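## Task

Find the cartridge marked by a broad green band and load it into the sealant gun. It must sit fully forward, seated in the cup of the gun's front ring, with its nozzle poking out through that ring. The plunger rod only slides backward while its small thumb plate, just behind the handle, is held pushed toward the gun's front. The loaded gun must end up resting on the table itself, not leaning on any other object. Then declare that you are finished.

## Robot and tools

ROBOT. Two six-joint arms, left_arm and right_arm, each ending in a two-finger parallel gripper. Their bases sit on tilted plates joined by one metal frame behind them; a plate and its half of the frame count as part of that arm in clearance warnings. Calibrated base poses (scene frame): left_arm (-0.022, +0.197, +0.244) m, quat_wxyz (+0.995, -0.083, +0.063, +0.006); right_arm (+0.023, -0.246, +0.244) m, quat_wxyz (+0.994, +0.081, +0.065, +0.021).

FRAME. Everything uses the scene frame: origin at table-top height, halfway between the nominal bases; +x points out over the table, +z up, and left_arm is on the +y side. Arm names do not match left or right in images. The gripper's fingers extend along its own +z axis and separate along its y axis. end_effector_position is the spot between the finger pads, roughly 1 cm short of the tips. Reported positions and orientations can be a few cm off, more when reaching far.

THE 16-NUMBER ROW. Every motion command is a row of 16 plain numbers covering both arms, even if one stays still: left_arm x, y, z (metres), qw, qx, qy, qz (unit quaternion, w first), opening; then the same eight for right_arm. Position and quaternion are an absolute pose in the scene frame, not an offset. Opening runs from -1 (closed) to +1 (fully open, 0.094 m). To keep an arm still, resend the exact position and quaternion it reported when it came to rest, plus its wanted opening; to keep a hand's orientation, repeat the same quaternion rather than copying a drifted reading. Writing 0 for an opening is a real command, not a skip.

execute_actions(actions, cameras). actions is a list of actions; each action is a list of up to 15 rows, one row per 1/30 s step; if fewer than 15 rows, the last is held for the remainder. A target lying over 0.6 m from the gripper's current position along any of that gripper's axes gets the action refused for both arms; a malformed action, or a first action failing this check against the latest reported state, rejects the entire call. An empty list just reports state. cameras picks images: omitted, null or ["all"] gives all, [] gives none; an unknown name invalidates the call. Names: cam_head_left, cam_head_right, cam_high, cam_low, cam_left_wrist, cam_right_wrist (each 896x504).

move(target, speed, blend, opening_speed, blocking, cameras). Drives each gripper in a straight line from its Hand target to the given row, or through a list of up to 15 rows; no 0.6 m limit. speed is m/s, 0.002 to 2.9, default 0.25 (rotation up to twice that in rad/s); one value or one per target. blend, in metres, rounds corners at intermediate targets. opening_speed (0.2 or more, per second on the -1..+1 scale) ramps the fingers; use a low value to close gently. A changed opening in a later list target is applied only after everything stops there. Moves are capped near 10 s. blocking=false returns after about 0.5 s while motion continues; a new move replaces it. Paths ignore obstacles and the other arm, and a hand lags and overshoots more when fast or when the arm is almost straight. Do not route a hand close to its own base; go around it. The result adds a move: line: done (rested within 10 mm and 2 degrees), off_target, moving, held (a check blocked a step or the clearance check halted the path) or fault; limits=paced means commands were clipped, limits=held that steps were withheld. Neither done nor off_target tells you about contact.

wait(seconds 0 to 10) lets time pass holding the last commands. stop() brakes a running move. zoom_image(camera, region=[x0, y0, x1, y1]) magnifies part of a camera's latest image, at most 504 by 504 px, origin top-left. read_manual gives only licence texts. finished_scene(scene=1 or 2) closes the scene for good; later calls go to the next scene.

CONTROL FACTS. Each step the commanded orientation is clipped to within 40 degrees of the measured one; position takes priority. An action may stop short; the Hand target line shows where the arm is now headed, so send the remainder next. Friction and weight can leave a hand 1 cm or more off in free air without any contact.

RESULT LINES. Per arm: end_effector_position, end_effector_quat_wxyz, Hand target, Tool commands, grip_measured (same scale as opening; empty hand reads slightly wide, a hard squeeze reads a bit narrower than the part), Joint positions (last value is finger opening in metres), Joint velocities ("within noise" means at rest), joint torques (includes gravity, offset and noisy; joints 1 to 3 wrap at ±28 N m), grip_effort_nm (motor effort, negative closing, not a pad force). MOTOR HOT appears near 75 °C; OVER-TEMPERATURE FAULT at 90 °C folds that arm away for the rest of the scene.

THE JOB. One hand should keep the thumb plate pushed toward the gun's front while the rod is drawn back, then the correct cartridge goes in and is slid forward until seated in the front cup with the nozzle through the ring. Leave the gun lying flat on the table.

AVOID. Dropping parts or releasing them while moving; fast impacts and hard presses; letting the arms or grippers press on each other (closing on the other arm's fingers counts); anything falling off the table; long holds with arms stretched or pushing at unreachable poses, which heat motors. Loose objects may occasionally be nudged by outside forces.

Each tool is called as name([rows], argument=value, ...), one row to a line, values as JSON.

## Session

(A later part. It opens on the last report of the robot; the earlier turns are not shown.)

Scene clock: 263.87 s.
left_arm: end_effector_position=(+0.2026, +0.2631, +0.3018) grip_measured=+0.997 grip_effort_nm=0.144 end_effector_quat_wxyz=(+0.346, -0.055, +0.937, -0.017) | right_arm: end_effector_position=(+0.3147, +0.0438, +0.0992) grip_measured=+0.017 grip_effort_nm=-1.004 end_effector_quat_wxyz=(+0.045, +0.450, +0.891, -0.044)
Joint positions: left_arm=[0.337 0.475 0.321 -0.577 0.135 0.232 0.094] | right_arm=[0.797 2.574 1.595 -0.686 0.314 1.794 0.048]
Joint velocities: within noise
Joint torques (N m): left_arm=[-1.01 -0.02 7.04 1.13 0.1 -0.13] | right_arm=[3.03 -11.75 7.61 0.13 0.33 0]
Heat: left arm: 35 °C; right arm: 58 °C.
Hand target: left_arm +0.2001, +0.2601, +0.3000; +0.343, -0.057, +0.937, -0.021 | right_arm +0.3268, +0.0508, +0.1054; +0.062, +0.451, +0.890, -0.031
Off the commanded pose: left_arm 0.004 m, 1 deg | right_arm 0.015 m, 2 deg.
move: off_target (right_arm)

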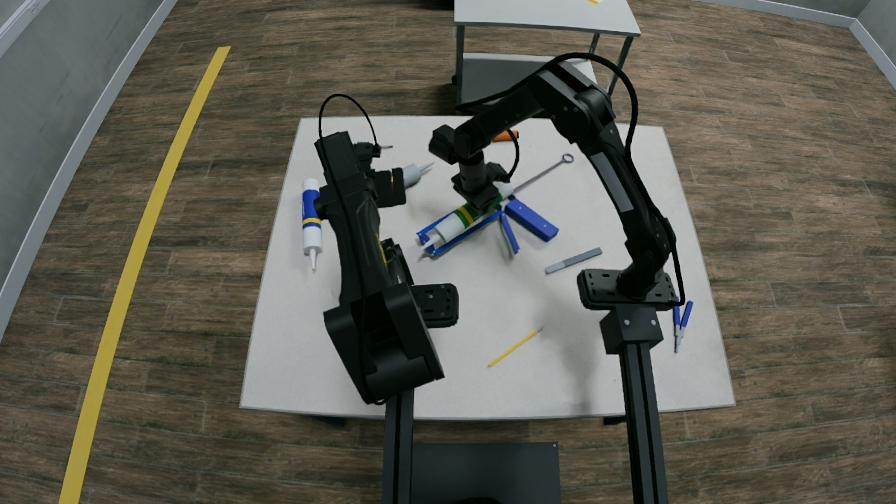

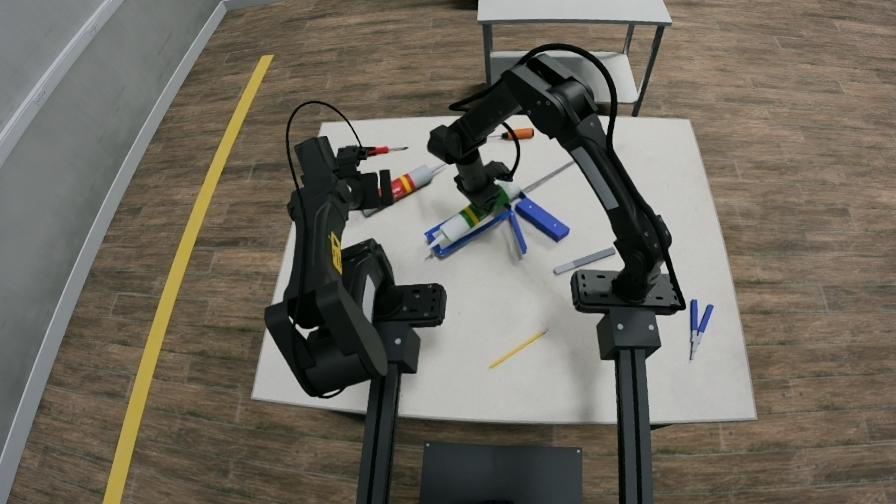

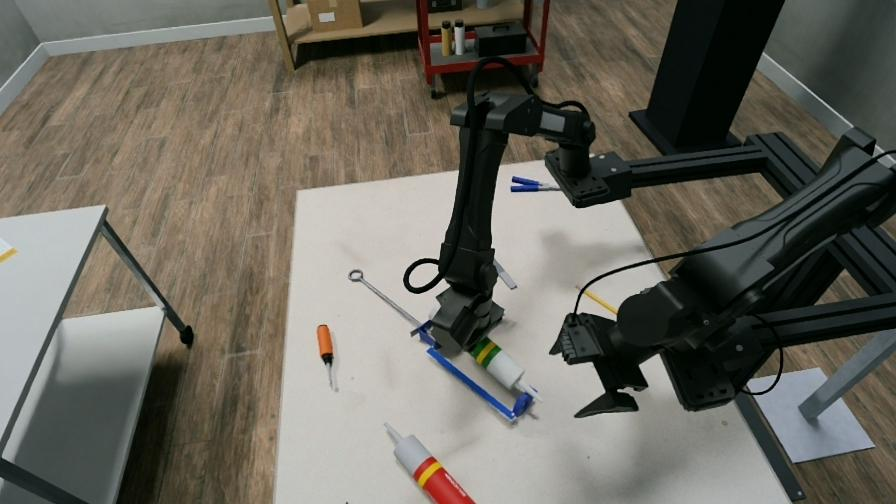

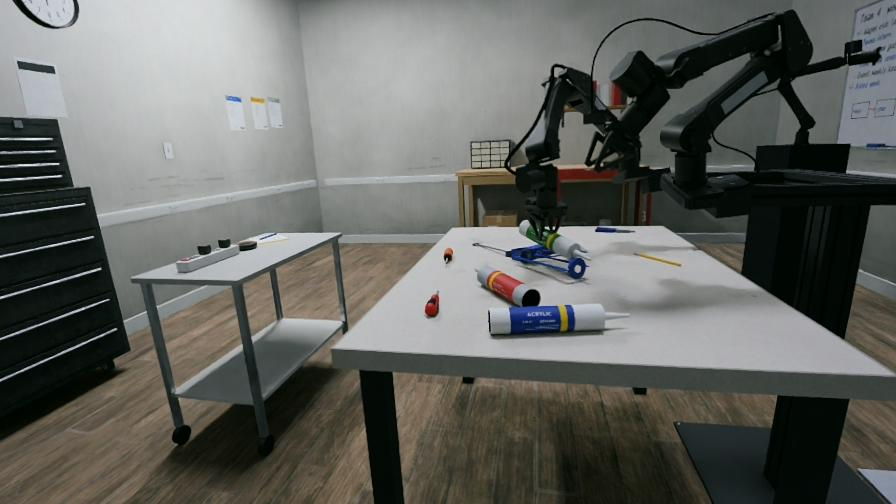

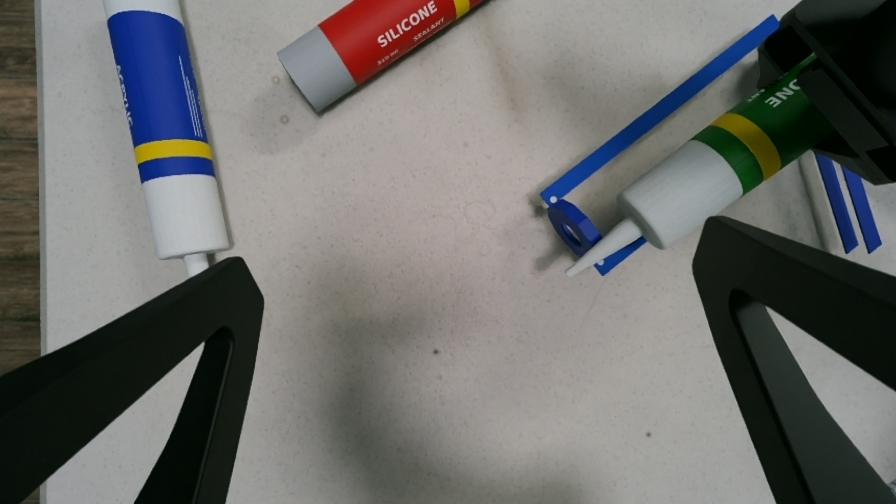

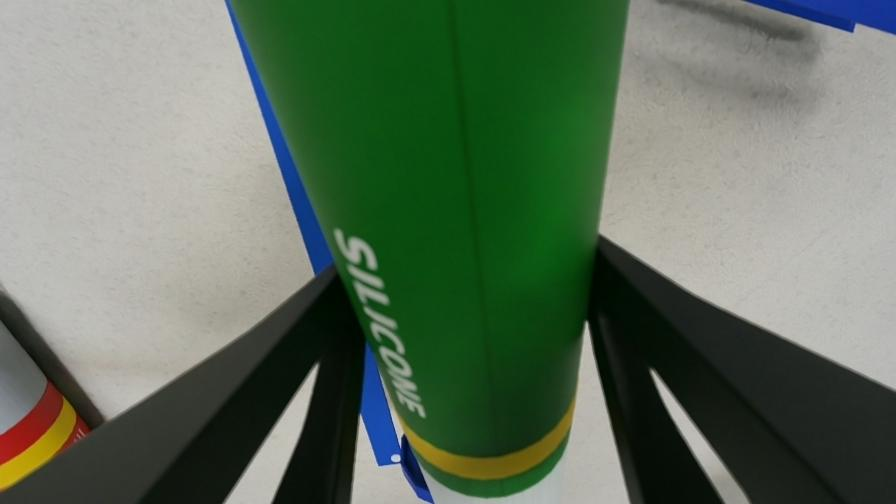

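move(target=[0.20, 0.26, 0.30, 0.343, -0.057, 0.937, -0.021, 1.0, 0.362, 0.020, 0.105, 0.0622, 0.4509, 0.8898, -0.0315, 0.0], speed=0.12, cameras=["cam_low","cam_high","cam_left_wrist","cam_right_wrist"])

zoom_image(camera="cam_left_wrist", region=[500, 0, 896, 280])

zoom_image(camera="cam_low", region=[440, 170, 640, 290])

Scene clock: 296.57 s.
left_arm: end_effector_position=(+0.2023, +0.2632, +0.3016) grip_measured=+0.997 grip_effort_nm=0.139 end_effector_quat_wxyz=(+0.345, -0.056, +0.937, -0.017) | right_arm: end_effector_position=(+0.3448, +0.0108, +0.0900) grip_measured=+0.017 grip_effort_nm=-1.004 end_effector_quat_wxyz=(+0.042, +0.448, +0.891, -0.053)
Joint positions: left_arm=[0.337 0.475 0.321 -0.578 0.134 0.232 0.094] | right_arm=[0.689 2.574 1.595 -0.67 0.324 1.683 0.048]
Joint velocities: within noise
Joint torques (N m): left_arm=[-0.92 0.08 6.87 1.15 0.07 -0.08] | right_arm=[3.43 -14.02 7.08 0.11 0.27 -0.01]
Heat: left arm: 33 °C; right arm: 60 °C.
Hand target: left_arm +0.2001, +0.2601, +0.2999; +0.343, -0.057, +0.937, -0.021 | right_arm +0.3616, +0.0197, +0.1054; +0.062, +0.451, +0.890, -0.031
Off the commanded pose: left_arm 0.004 m, 1 deg | right_arm 0.025 m, 3 deg.
move: off_target (right_arm)
Images, in order (width x height): cam_high 896x504, cam_low 896x504, cam_left_wrist 896x504, cam_right_wrist 896x504.

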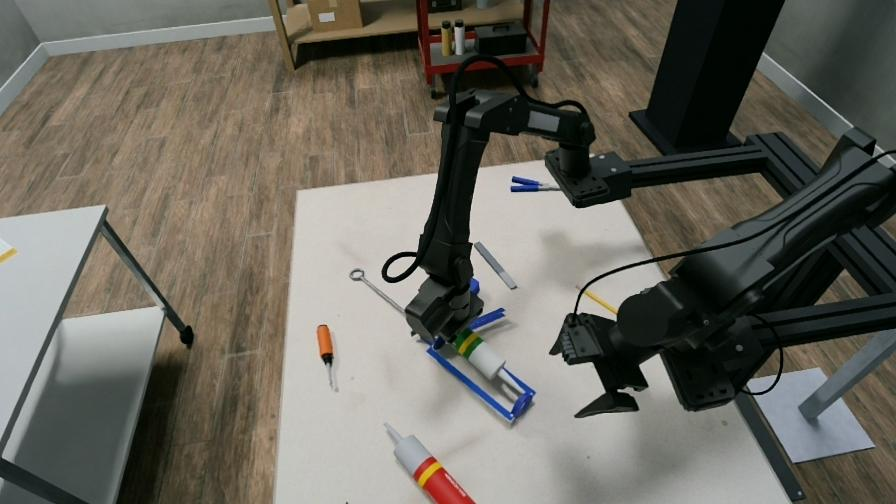

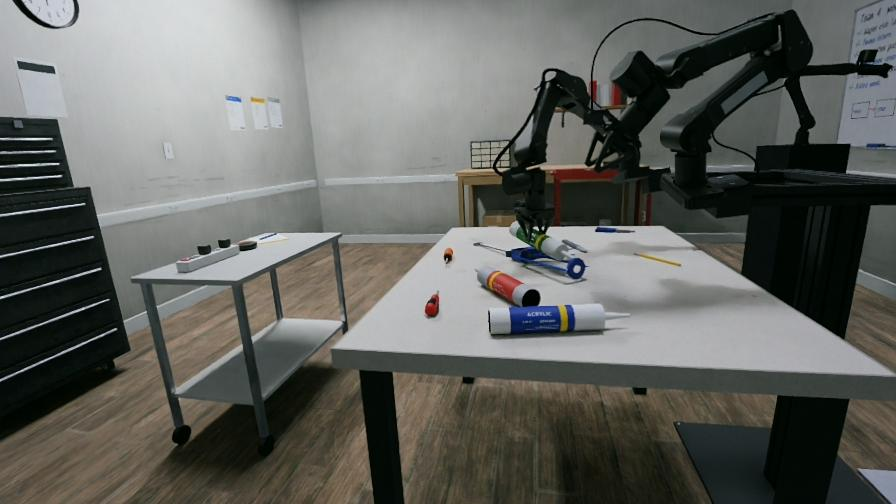

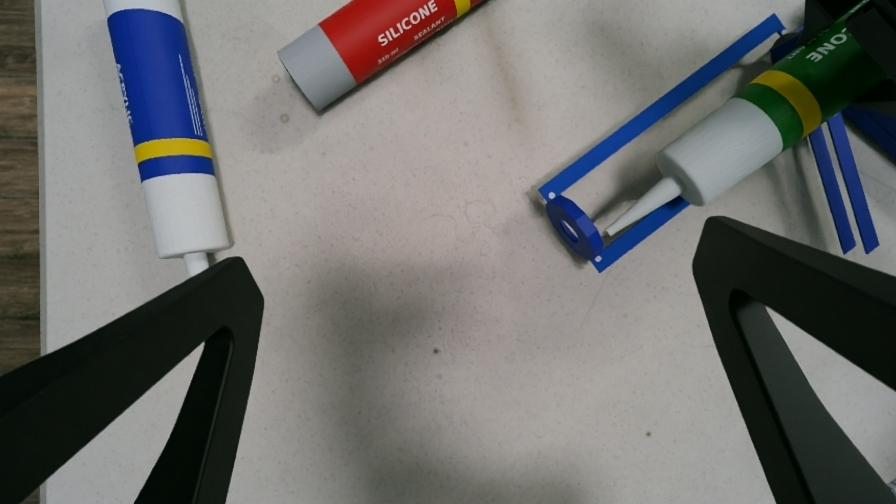

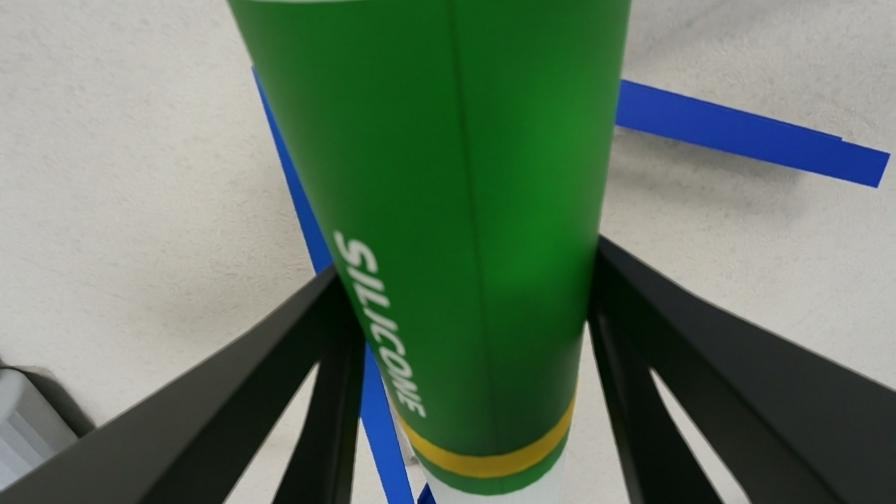

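Scaled by 1.273 from the camera's 896x504 image, which has a finer 1280x720 frame.

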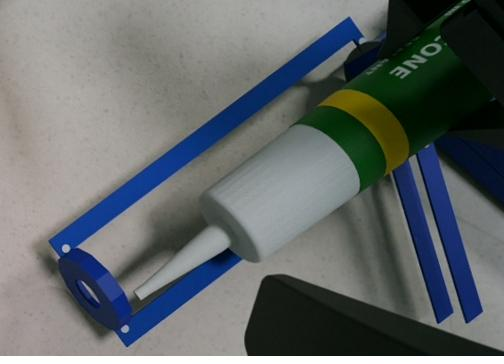

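Scaled by 2.520 from the camera's 896x504 image, which has a finer 1280x720 frame.

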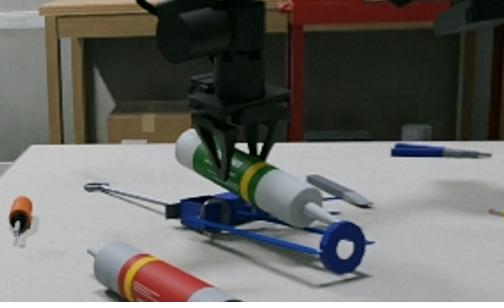

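move(target=[0.20, 0.26, 0.30, 0.343, -0.057, 0.937, -0.021, 1.0, 0.377, 0.031, 0.105, 0.0622, 0.4509, 0.8898, -0.0315, 0.0], speed=0.12, cameras=["cam_low","cam_high","cam_left_wrist","cam_right_wrist"])

zoom_image(camera="cam_left_wrist", region=[500, 0, 896, 280])

zoom_image(camera="cam_low", region=[440, 170, 640, 290])

Scene clock: 305.37 s.
left_arm: end_effector_position=(+0.2023, +0.2632, +0.3016) grip_measured=+0.997 grip_effort_nm=0.139 end_effector_quat_wxyz=(+0.345, -0.056, +0.937, -0.017) | right_arm: end_effector_position=(+0.3699, +0.0309, +0.0984) grip_measured=+0.017 grip_effort_nm=-1.009 end_effector_quat_wxyz=(+0.051, +0.452, +0.890, -0.028)
Joint positions: left_arm=[0.337 0.475 0.321 -0.578 0.134 0.231 0.094] | right_arm=[0.689 2.609 1.717 -0.702 0.324 1.677 0.048]
Joint velocities: within noise
Joint torques (N m): left_arm=[-0.99 0.01 6.94 1.17 0.08 -0.09] | right_arm=[2.88 -12.27 7.84 -0.11 0.29 -0.01]
Heat: left arm: 33 °C; right arm: 62 °C.
Hand target: left_arm +0.2001, +0.2601, +0.3000; +0.343, -0.057, +0.937, -0.021 | right_arm +0.3769, +0.0309, +0.1051; +0.062, +0.451, +0.890, -0.031
Off the commanded pose: left_arm 0.004 m, 1 deg | right_arm 0.010 m, 1 deg.
move: done
Images, in order (width x height): cam_high 896x504, cam_low 896x504, cam_left_wrist 896x504, cam_right_wrist 896x504.

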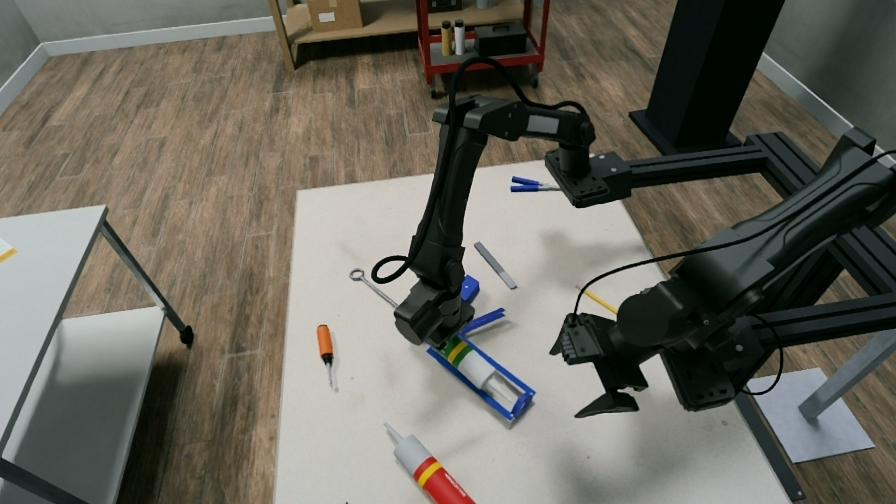

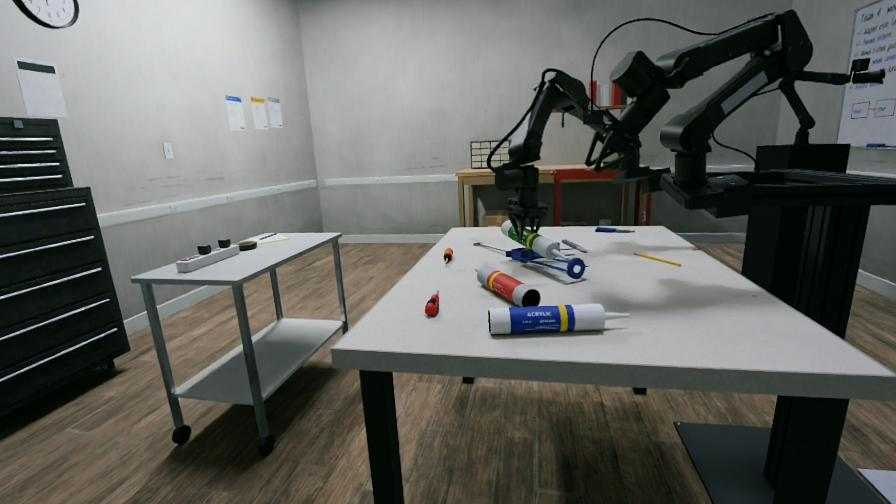

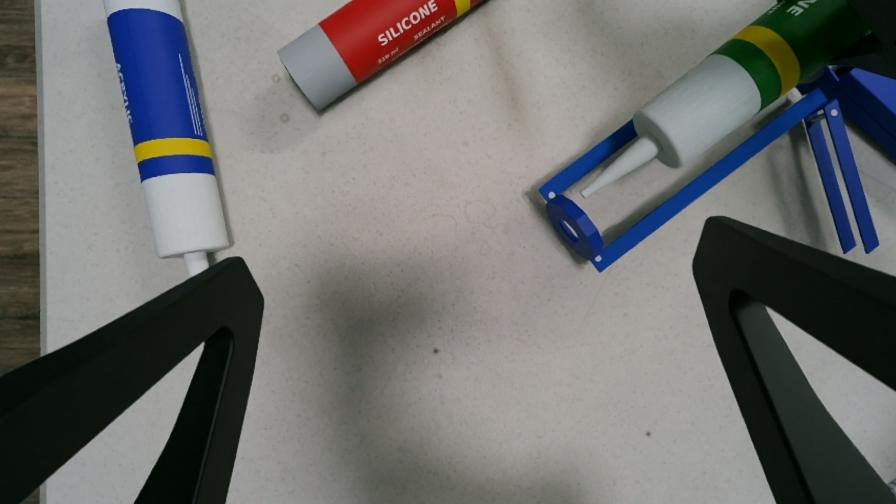

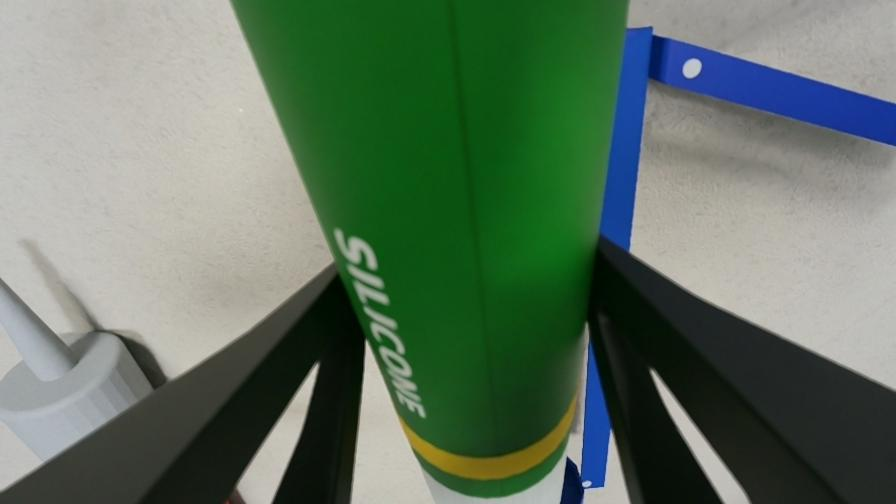

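Scaled by 1.273 from the camera's 896x504 image, which has a finer 1280x720 frame.

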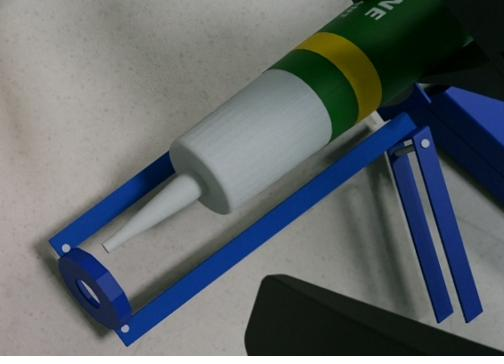

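Scaled by 2.520 from the camera's 896x504 image, which has a finer 1280x720 frame.

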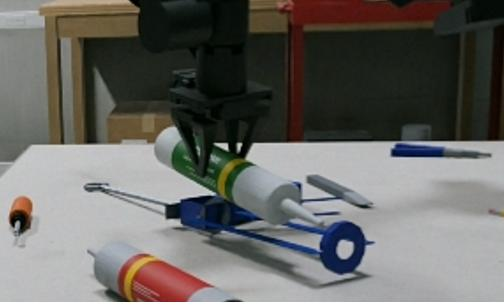

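move(target=[0.20, 0.26, 0.30, 0.343, -0.057, 0.937, -0.021, 1.0, 0.360, 0.024, 0.101, 0.0622, 0.4509, 0.8898, -0.0315, 0.0], speed=0.12, cameras=["cam_low","cam_left_wrist","cam_right_wrist"])

zoom_image(camera="cam_left_wrist", region=[500, 0, 896, 280])

Scene clock: 310.33 s.
left_arm: end_effector_position=(+0.2022, +0.2631, +0.3015) grip_measured=+0.997 grip_effort_nm=0.134 end_effector_quat_wxyz=(+0.345, -0.056, +0.937, -0.017) | right_arm: end_effector_position=(+0.3477, +0.0156, +0.0822) grip_measured=+0.017 grip_effort_nm=-1.009 end_effector_quat_wxyz=(+0.042, +0.447, +0.892, -0.052)
Joint positions: left_arm=[0.337 0.475 0.321 -0.578 0.134 0.231 0.094] | right_arm=[0.689 2.609 1.629 -0.667 0.324 1.679 0.048]
Joint velocities: within noise
Joint torques (N m): left_arm=[-0.84 -0.06 6.95 1.12 0.08 -0.1] | right_arm=[3.97 -15.58 5.16 0.11 0.26 0.1]
Heat: left arm: 33 °C; right arm: 61 °C.
Hand target: left_arm +0.2001, +0.2601, +0.2999; +0.343, -0.057, +0.937, -0.021 | right_arm +0.3597, +0.0239, +0.1009; +0.062, +0.451, +0.890, -0.031
Off the commanded pose: left_arm 0.004 m, 1 deg | right_arm 0.024 m, 3 deg.
move: off_target (right_arm)
Images, in order (width x height): cam_low 896x504, cam_left_wrist 896x504, cam_right_wrist 896x504.

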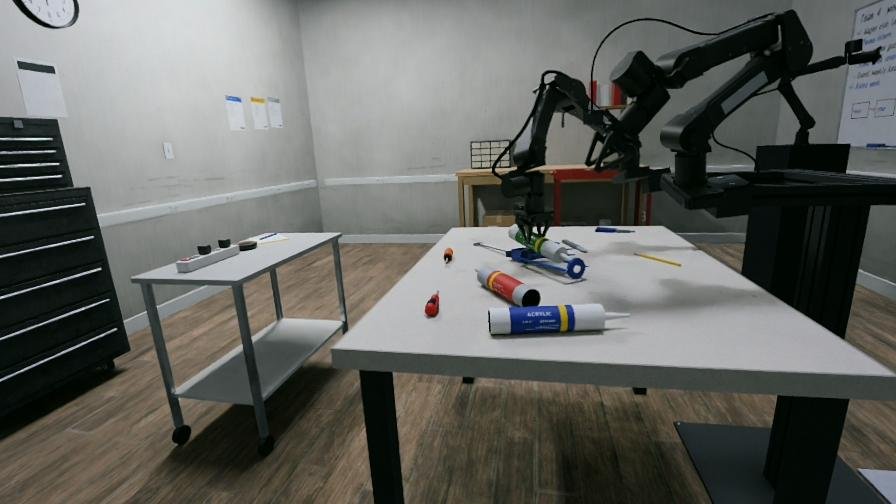

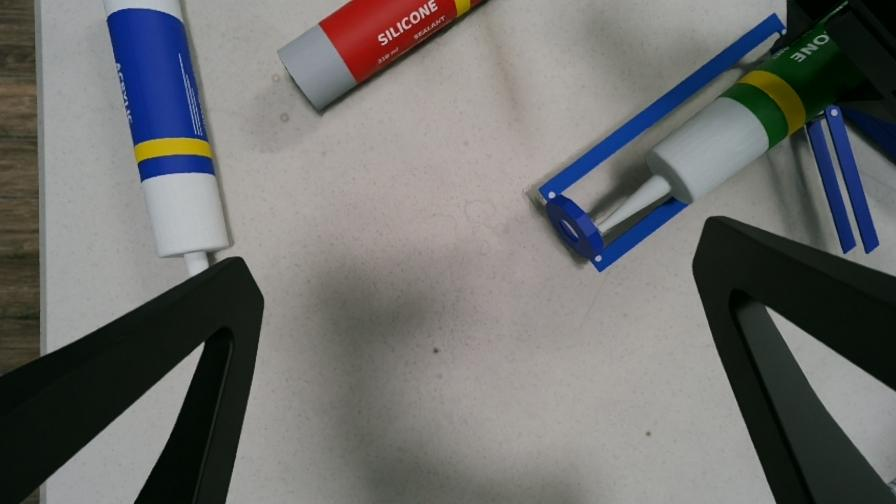

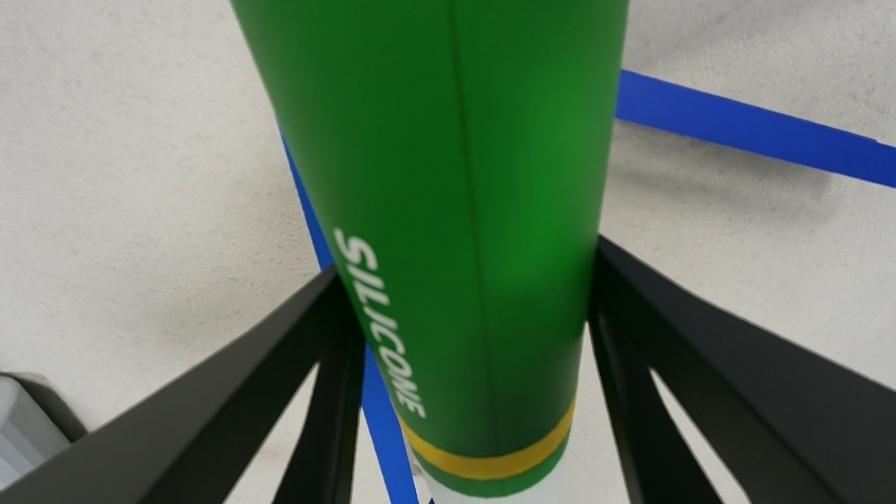

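Scaled by 1.273 from the camera's 896x504 image, which has a finer 1280x720 frame.

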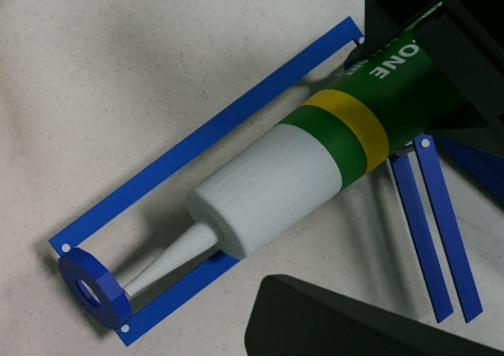

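move(target=[0.20, 0.26, 0.30, 0.343, -0.057, 0.937, -0.021, 1.0, 0.368, 0.029, 0.098, 0.0622, 0.4509, 0.8898, -0.0315, 0.0], speed=0.05, cameras=["cam_low","cam_left_wrist","cam_right_wrist"])

zoom_image(camera="cam_left_wrist", region=[500, 0, 896, 280])

Scene clock: 314.37 s.
left_arm: end_effector_position=(+0.2022, +0.2632, +0.3015) grip_measured=+0.997 grip_effort_nm=0.134 end_effector_quat_wxyz=(+0.345, -0.056, +0.937, -0.017) | right_arm: end_effector_position=(+0.3599, +0.0247, +0.0887) grip_measured=+0.017 grip_effort_nm=-1.009 end_effector_quat_wxyz=(+0.049, +0.451, +0.890, -0.035)
Joint positions: left_arm=[0.337 0.475 0.321 -0.578 0.133 0.231 0.094] | right_arm=[0.689 2.609 1.666 -0.667 0.324 1.679 0.048]
Joint velocities: within noise
Joint torques (N m): left_arm=[-0.88 -0.08 7.17 1.15 0.07 -0.1] | right_arm=[3.47 -12.7 7.45 -0.07 0.29 0.05]
Heat: left arm: 33 °C; right arm: 61 °C.
Hand target: left_arm +0.2001, +0.2602, +0.3000; +0.343, -0.057, +0.937, -0.021 | right_arm +0.3678, +0.0289, +0.0980; +0.062, +0.451, +0.890, -0.031
Off the commanded pose: left_arm 0.004 m, 1 deg | right_arm 0.013 m, 2 deg.
move: off_target (right_arm)
Images, in order (width x height): cam_low 896x504, cam_left_wrist 896x504, cam_right_wrist 896x504.

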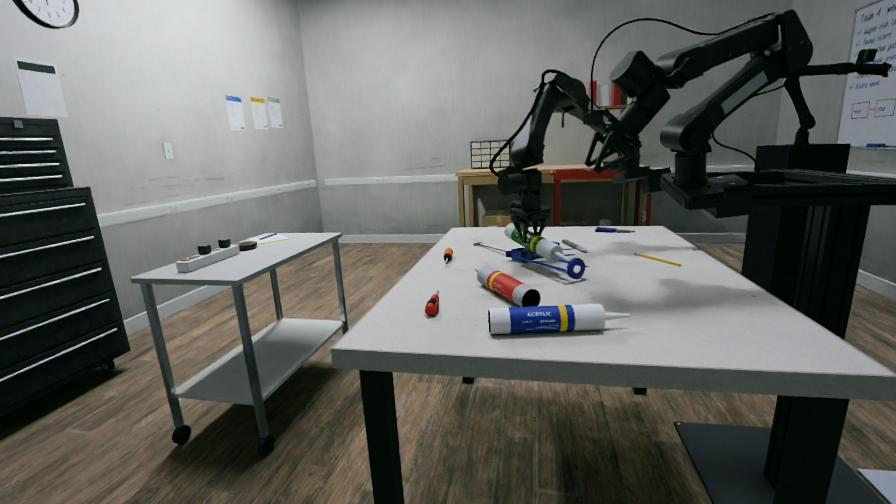

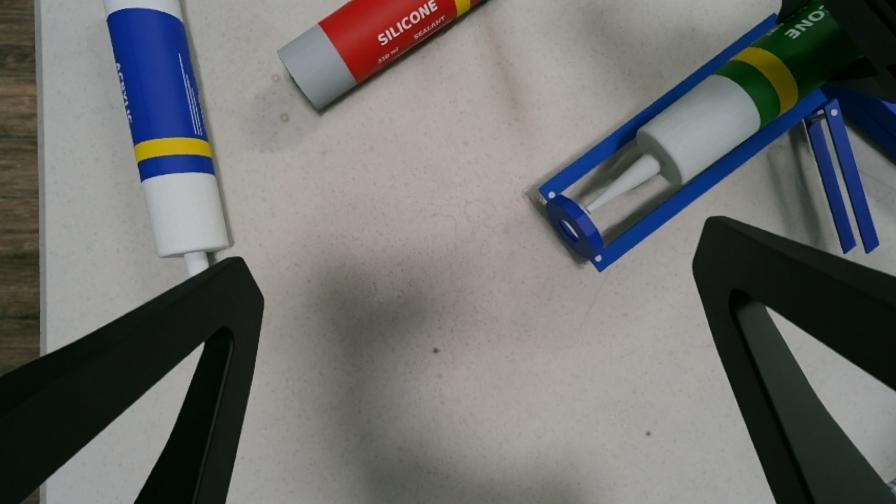

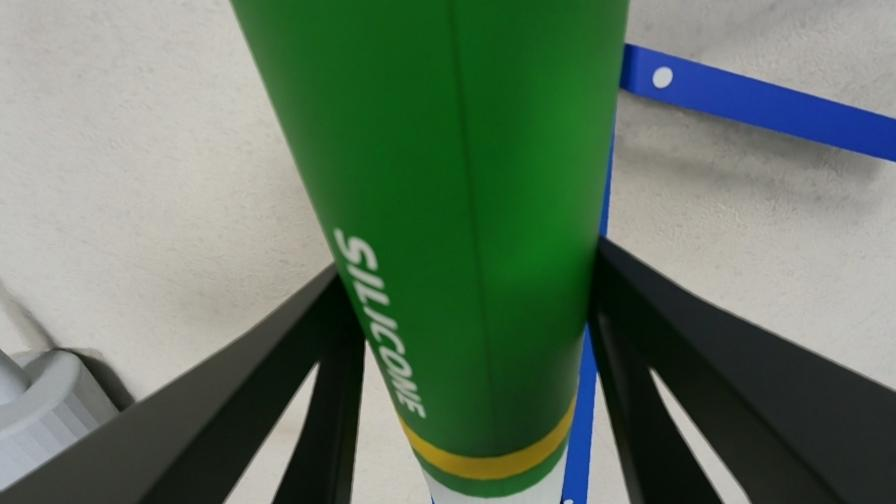

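Scaled by 1.273 from the camera's 896x504 image, which has a finer 1280x720 frame.

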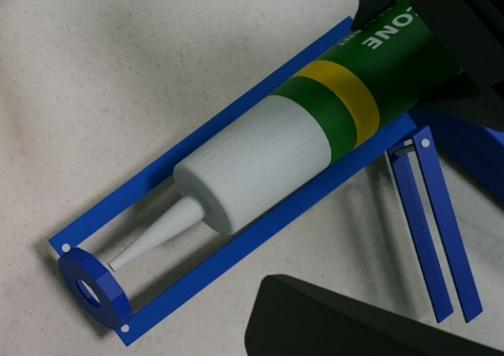

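move(target=[0.20, 0.26, 0.30, 0.343, -0.057, 0.937, -0.021, 1.0, 0.366, 0.028, 0.083, 0.0622, 0.4509, 0.8898, -0.0315, 0.0], speed=0.05, cameras=["cam_low","cam_left_wrist","cam_right_wrist","cam_head_right"])

zoom_image(camera="cam_left_wrist", region=[500, 0, 896, 280])

zoom_image(camera="cam_low", region=[480, 200, 620, 290])

Scene clock: 318.97 s.
left_arm: end_effector_position=(+0.2021, +0.2632, +0.3015) grip_measured=+0.997 grip_effort_nm=0.139 end_effector_quat_wxyz=(+0.345, -0.056, +0.937, -0.017) | right_arm: end_effector_position=(+0.3558, +0.0239, +0.0786) grip_measured=+0.017 grip_effort_nm=-1.009 end_effector_quat_wxyz=(+0.047, +0.450, +0.891, -0.040)
Joint positions: left_arm=[0.337 0.475 0.321 -0.579 0.133 0.231 0.094] | right_arm=[0.689 2.634 1.666 -0.653 0.324 1.679 0.048]
Joint velocities: within noise
Joint torques (N m): left_arm=[-0.9 -0.02 7.01 1.16 0.09 -0.1] | right_arm=[3 -12.31 6.61 0.18 0.29 -0.02]
Heat: left arm: 33 °C; right arm: 60 °C.
Hand target: left_arm +0.2001, +0.2601, +0.2999; +0.343, -0.057, +0.937, -0.021 | right_arm +0.3658, +0.0278, +0.0832; +0.062, +0.451, +0.890, -0.031
Off the commanded pose: left_arm 0.004 m, 1 deg | right_arm 0.012 m, 2 deg.
move: off_target (right_arm)
Images, in order (width x height): cam_head_right 896x504, cam_low 896x504, cam_left_wrist 896x504, cam_right_wrist 896x504.

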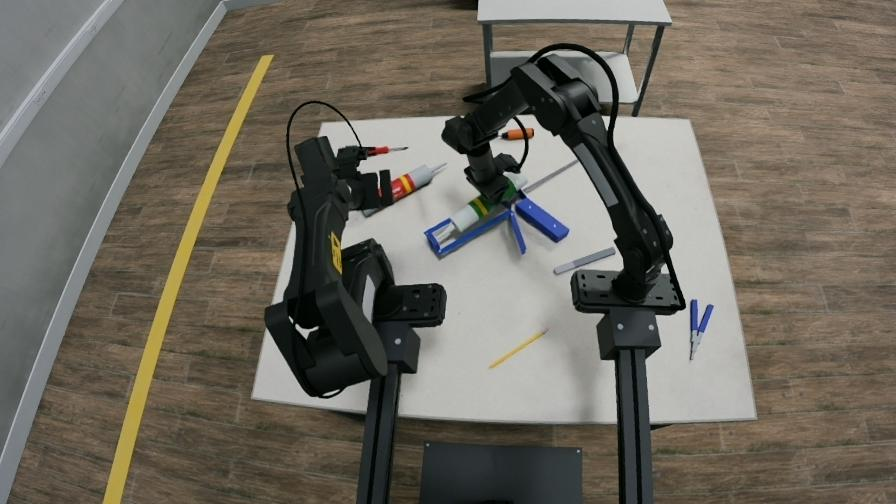

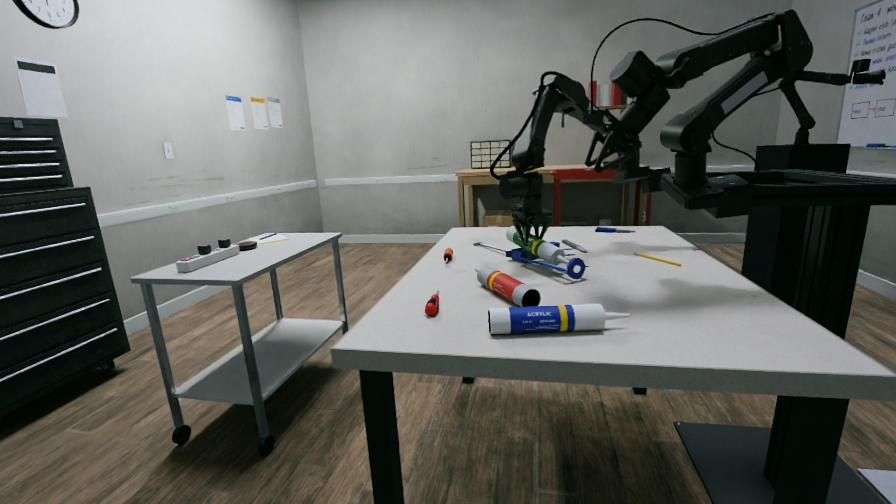

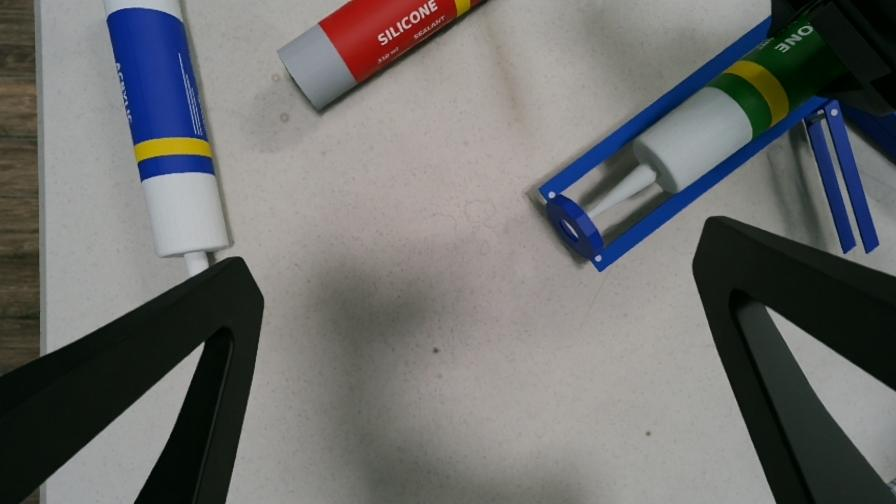

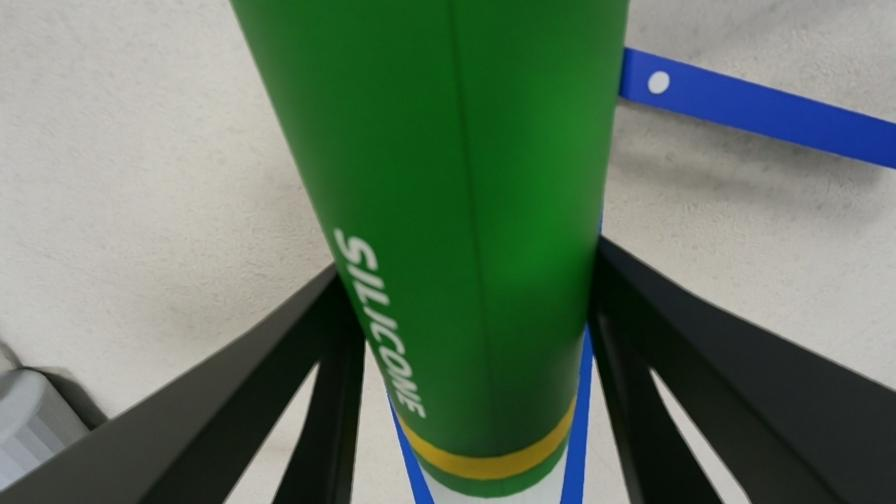

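Scaled by 1.273 from the camera's 896x504 image, which has a finer 1280x720 frame.

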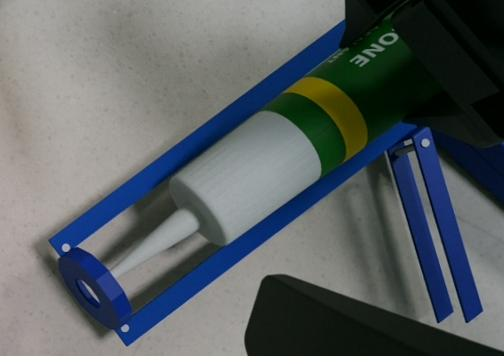

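Scaled by 3.600 from the camera's 896x504 image, which has a finer 1280x720 frame.

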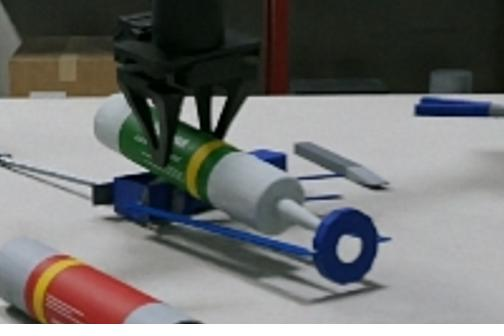

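move(target=[0.20, 0.26, 0.30, 0.343, -0.057, 0.937, -0.021, 1.0, 0.369, 0.022, 0.073, 0.0622, 0.4509, 0.8898, -0.0315, 0.0], speed=0.05, cameras=["cam_low","cam_left_wrist","cam_right_wrist"])

zoom_image(camera="cam_left_wrist", region=[500, 0, 896, 280])

zoom_image(camera="cam_low", region=[480, 200, 620, 290])

Scene clock: 327.20 s.
left_arm: end_effector_position=(+0.2021, +0.2632, +0.3015) grip_measured=+0.997 grip_effort_nm=0.139 end_effector_quat_wxyz=(+0.345, -0.056, +0.937, -0.017) | right_arm: end_effector_position=(+0.3606, +0.0223, +0.0729) grip_measured=+0.017 grip_effort_nm=-1.009 end_effector_quat_wxyz=(+0.049, +0.448, +0.892, -0.036)
Joint positions: left_arm=[0.337 0.475 0.321 -0.579 0.133 0.231 0.094] | right_arm=[0.677 2.645 1.666 -0.627 0.325 1.66 0.048]
Joint velocities: within noise
Joint torques (N m): left_arm=[-0.88 -0.03 7.01 1.14 0.06 -0.09] | right_arm=[2.44 -11.79 5.82 0.28 0.32 -0.04]
Heat: left arm: 33 °C; right arm: 59 °C.
Hand target: left_arm +0.2001, +0.2601, +0.2999; +0.343, -0.057, +0.937, -0.021 | right_arm +0.3689, +0.0219, +0.0732; +0.062, +0.451, +0.890, -0.032
Off the commanded pose: left_arm 0.004 m, 1 deg | right_arm 0.008 m, 2 deg.
move: done
Images, in order (width x height): cam_low 896x504, cam_left_wrist 896x504, cam_right_wrist 896x504.

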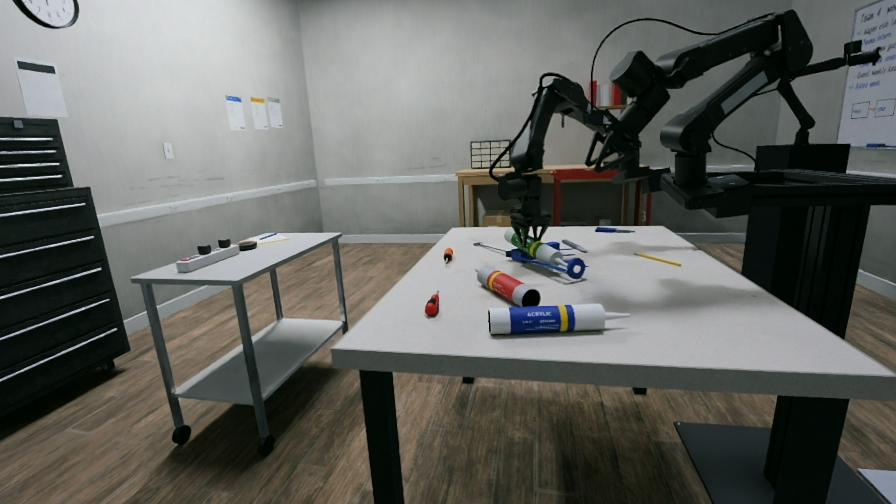

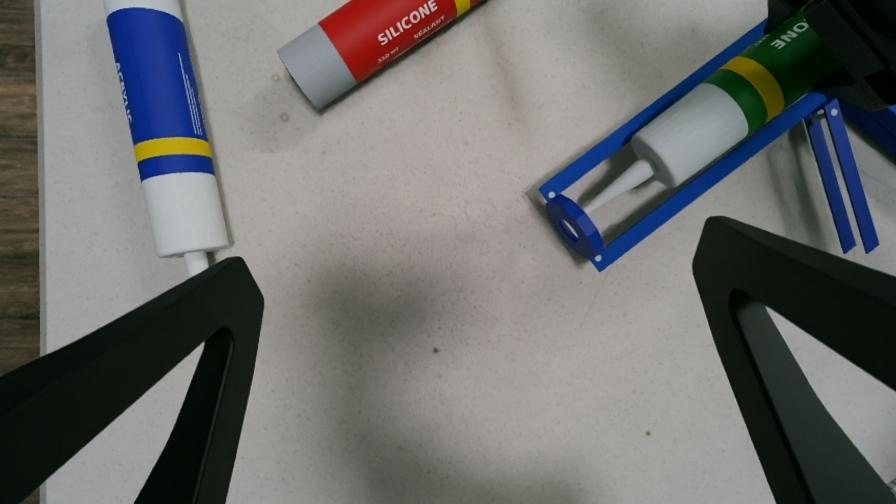

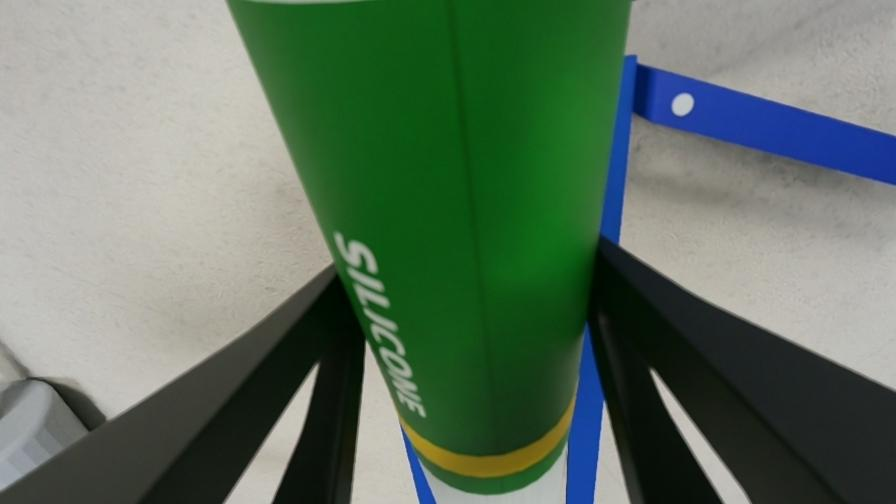

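Scaled by 1.273 from the camera's 896x504 image, which has a finer 1280x720 frame.

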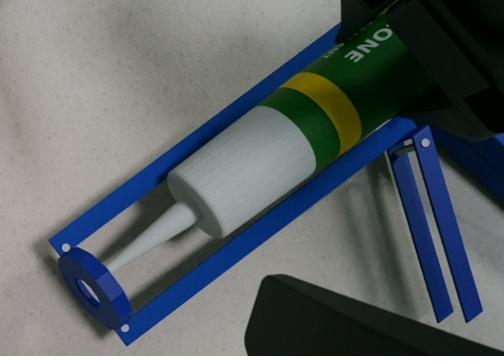

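Scaled by 3.600 from the camera's 896x504 image, which has a finer 1280x720 frame.

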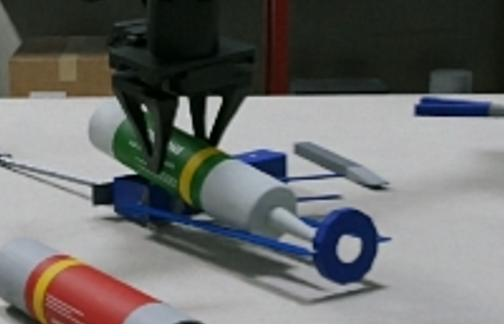

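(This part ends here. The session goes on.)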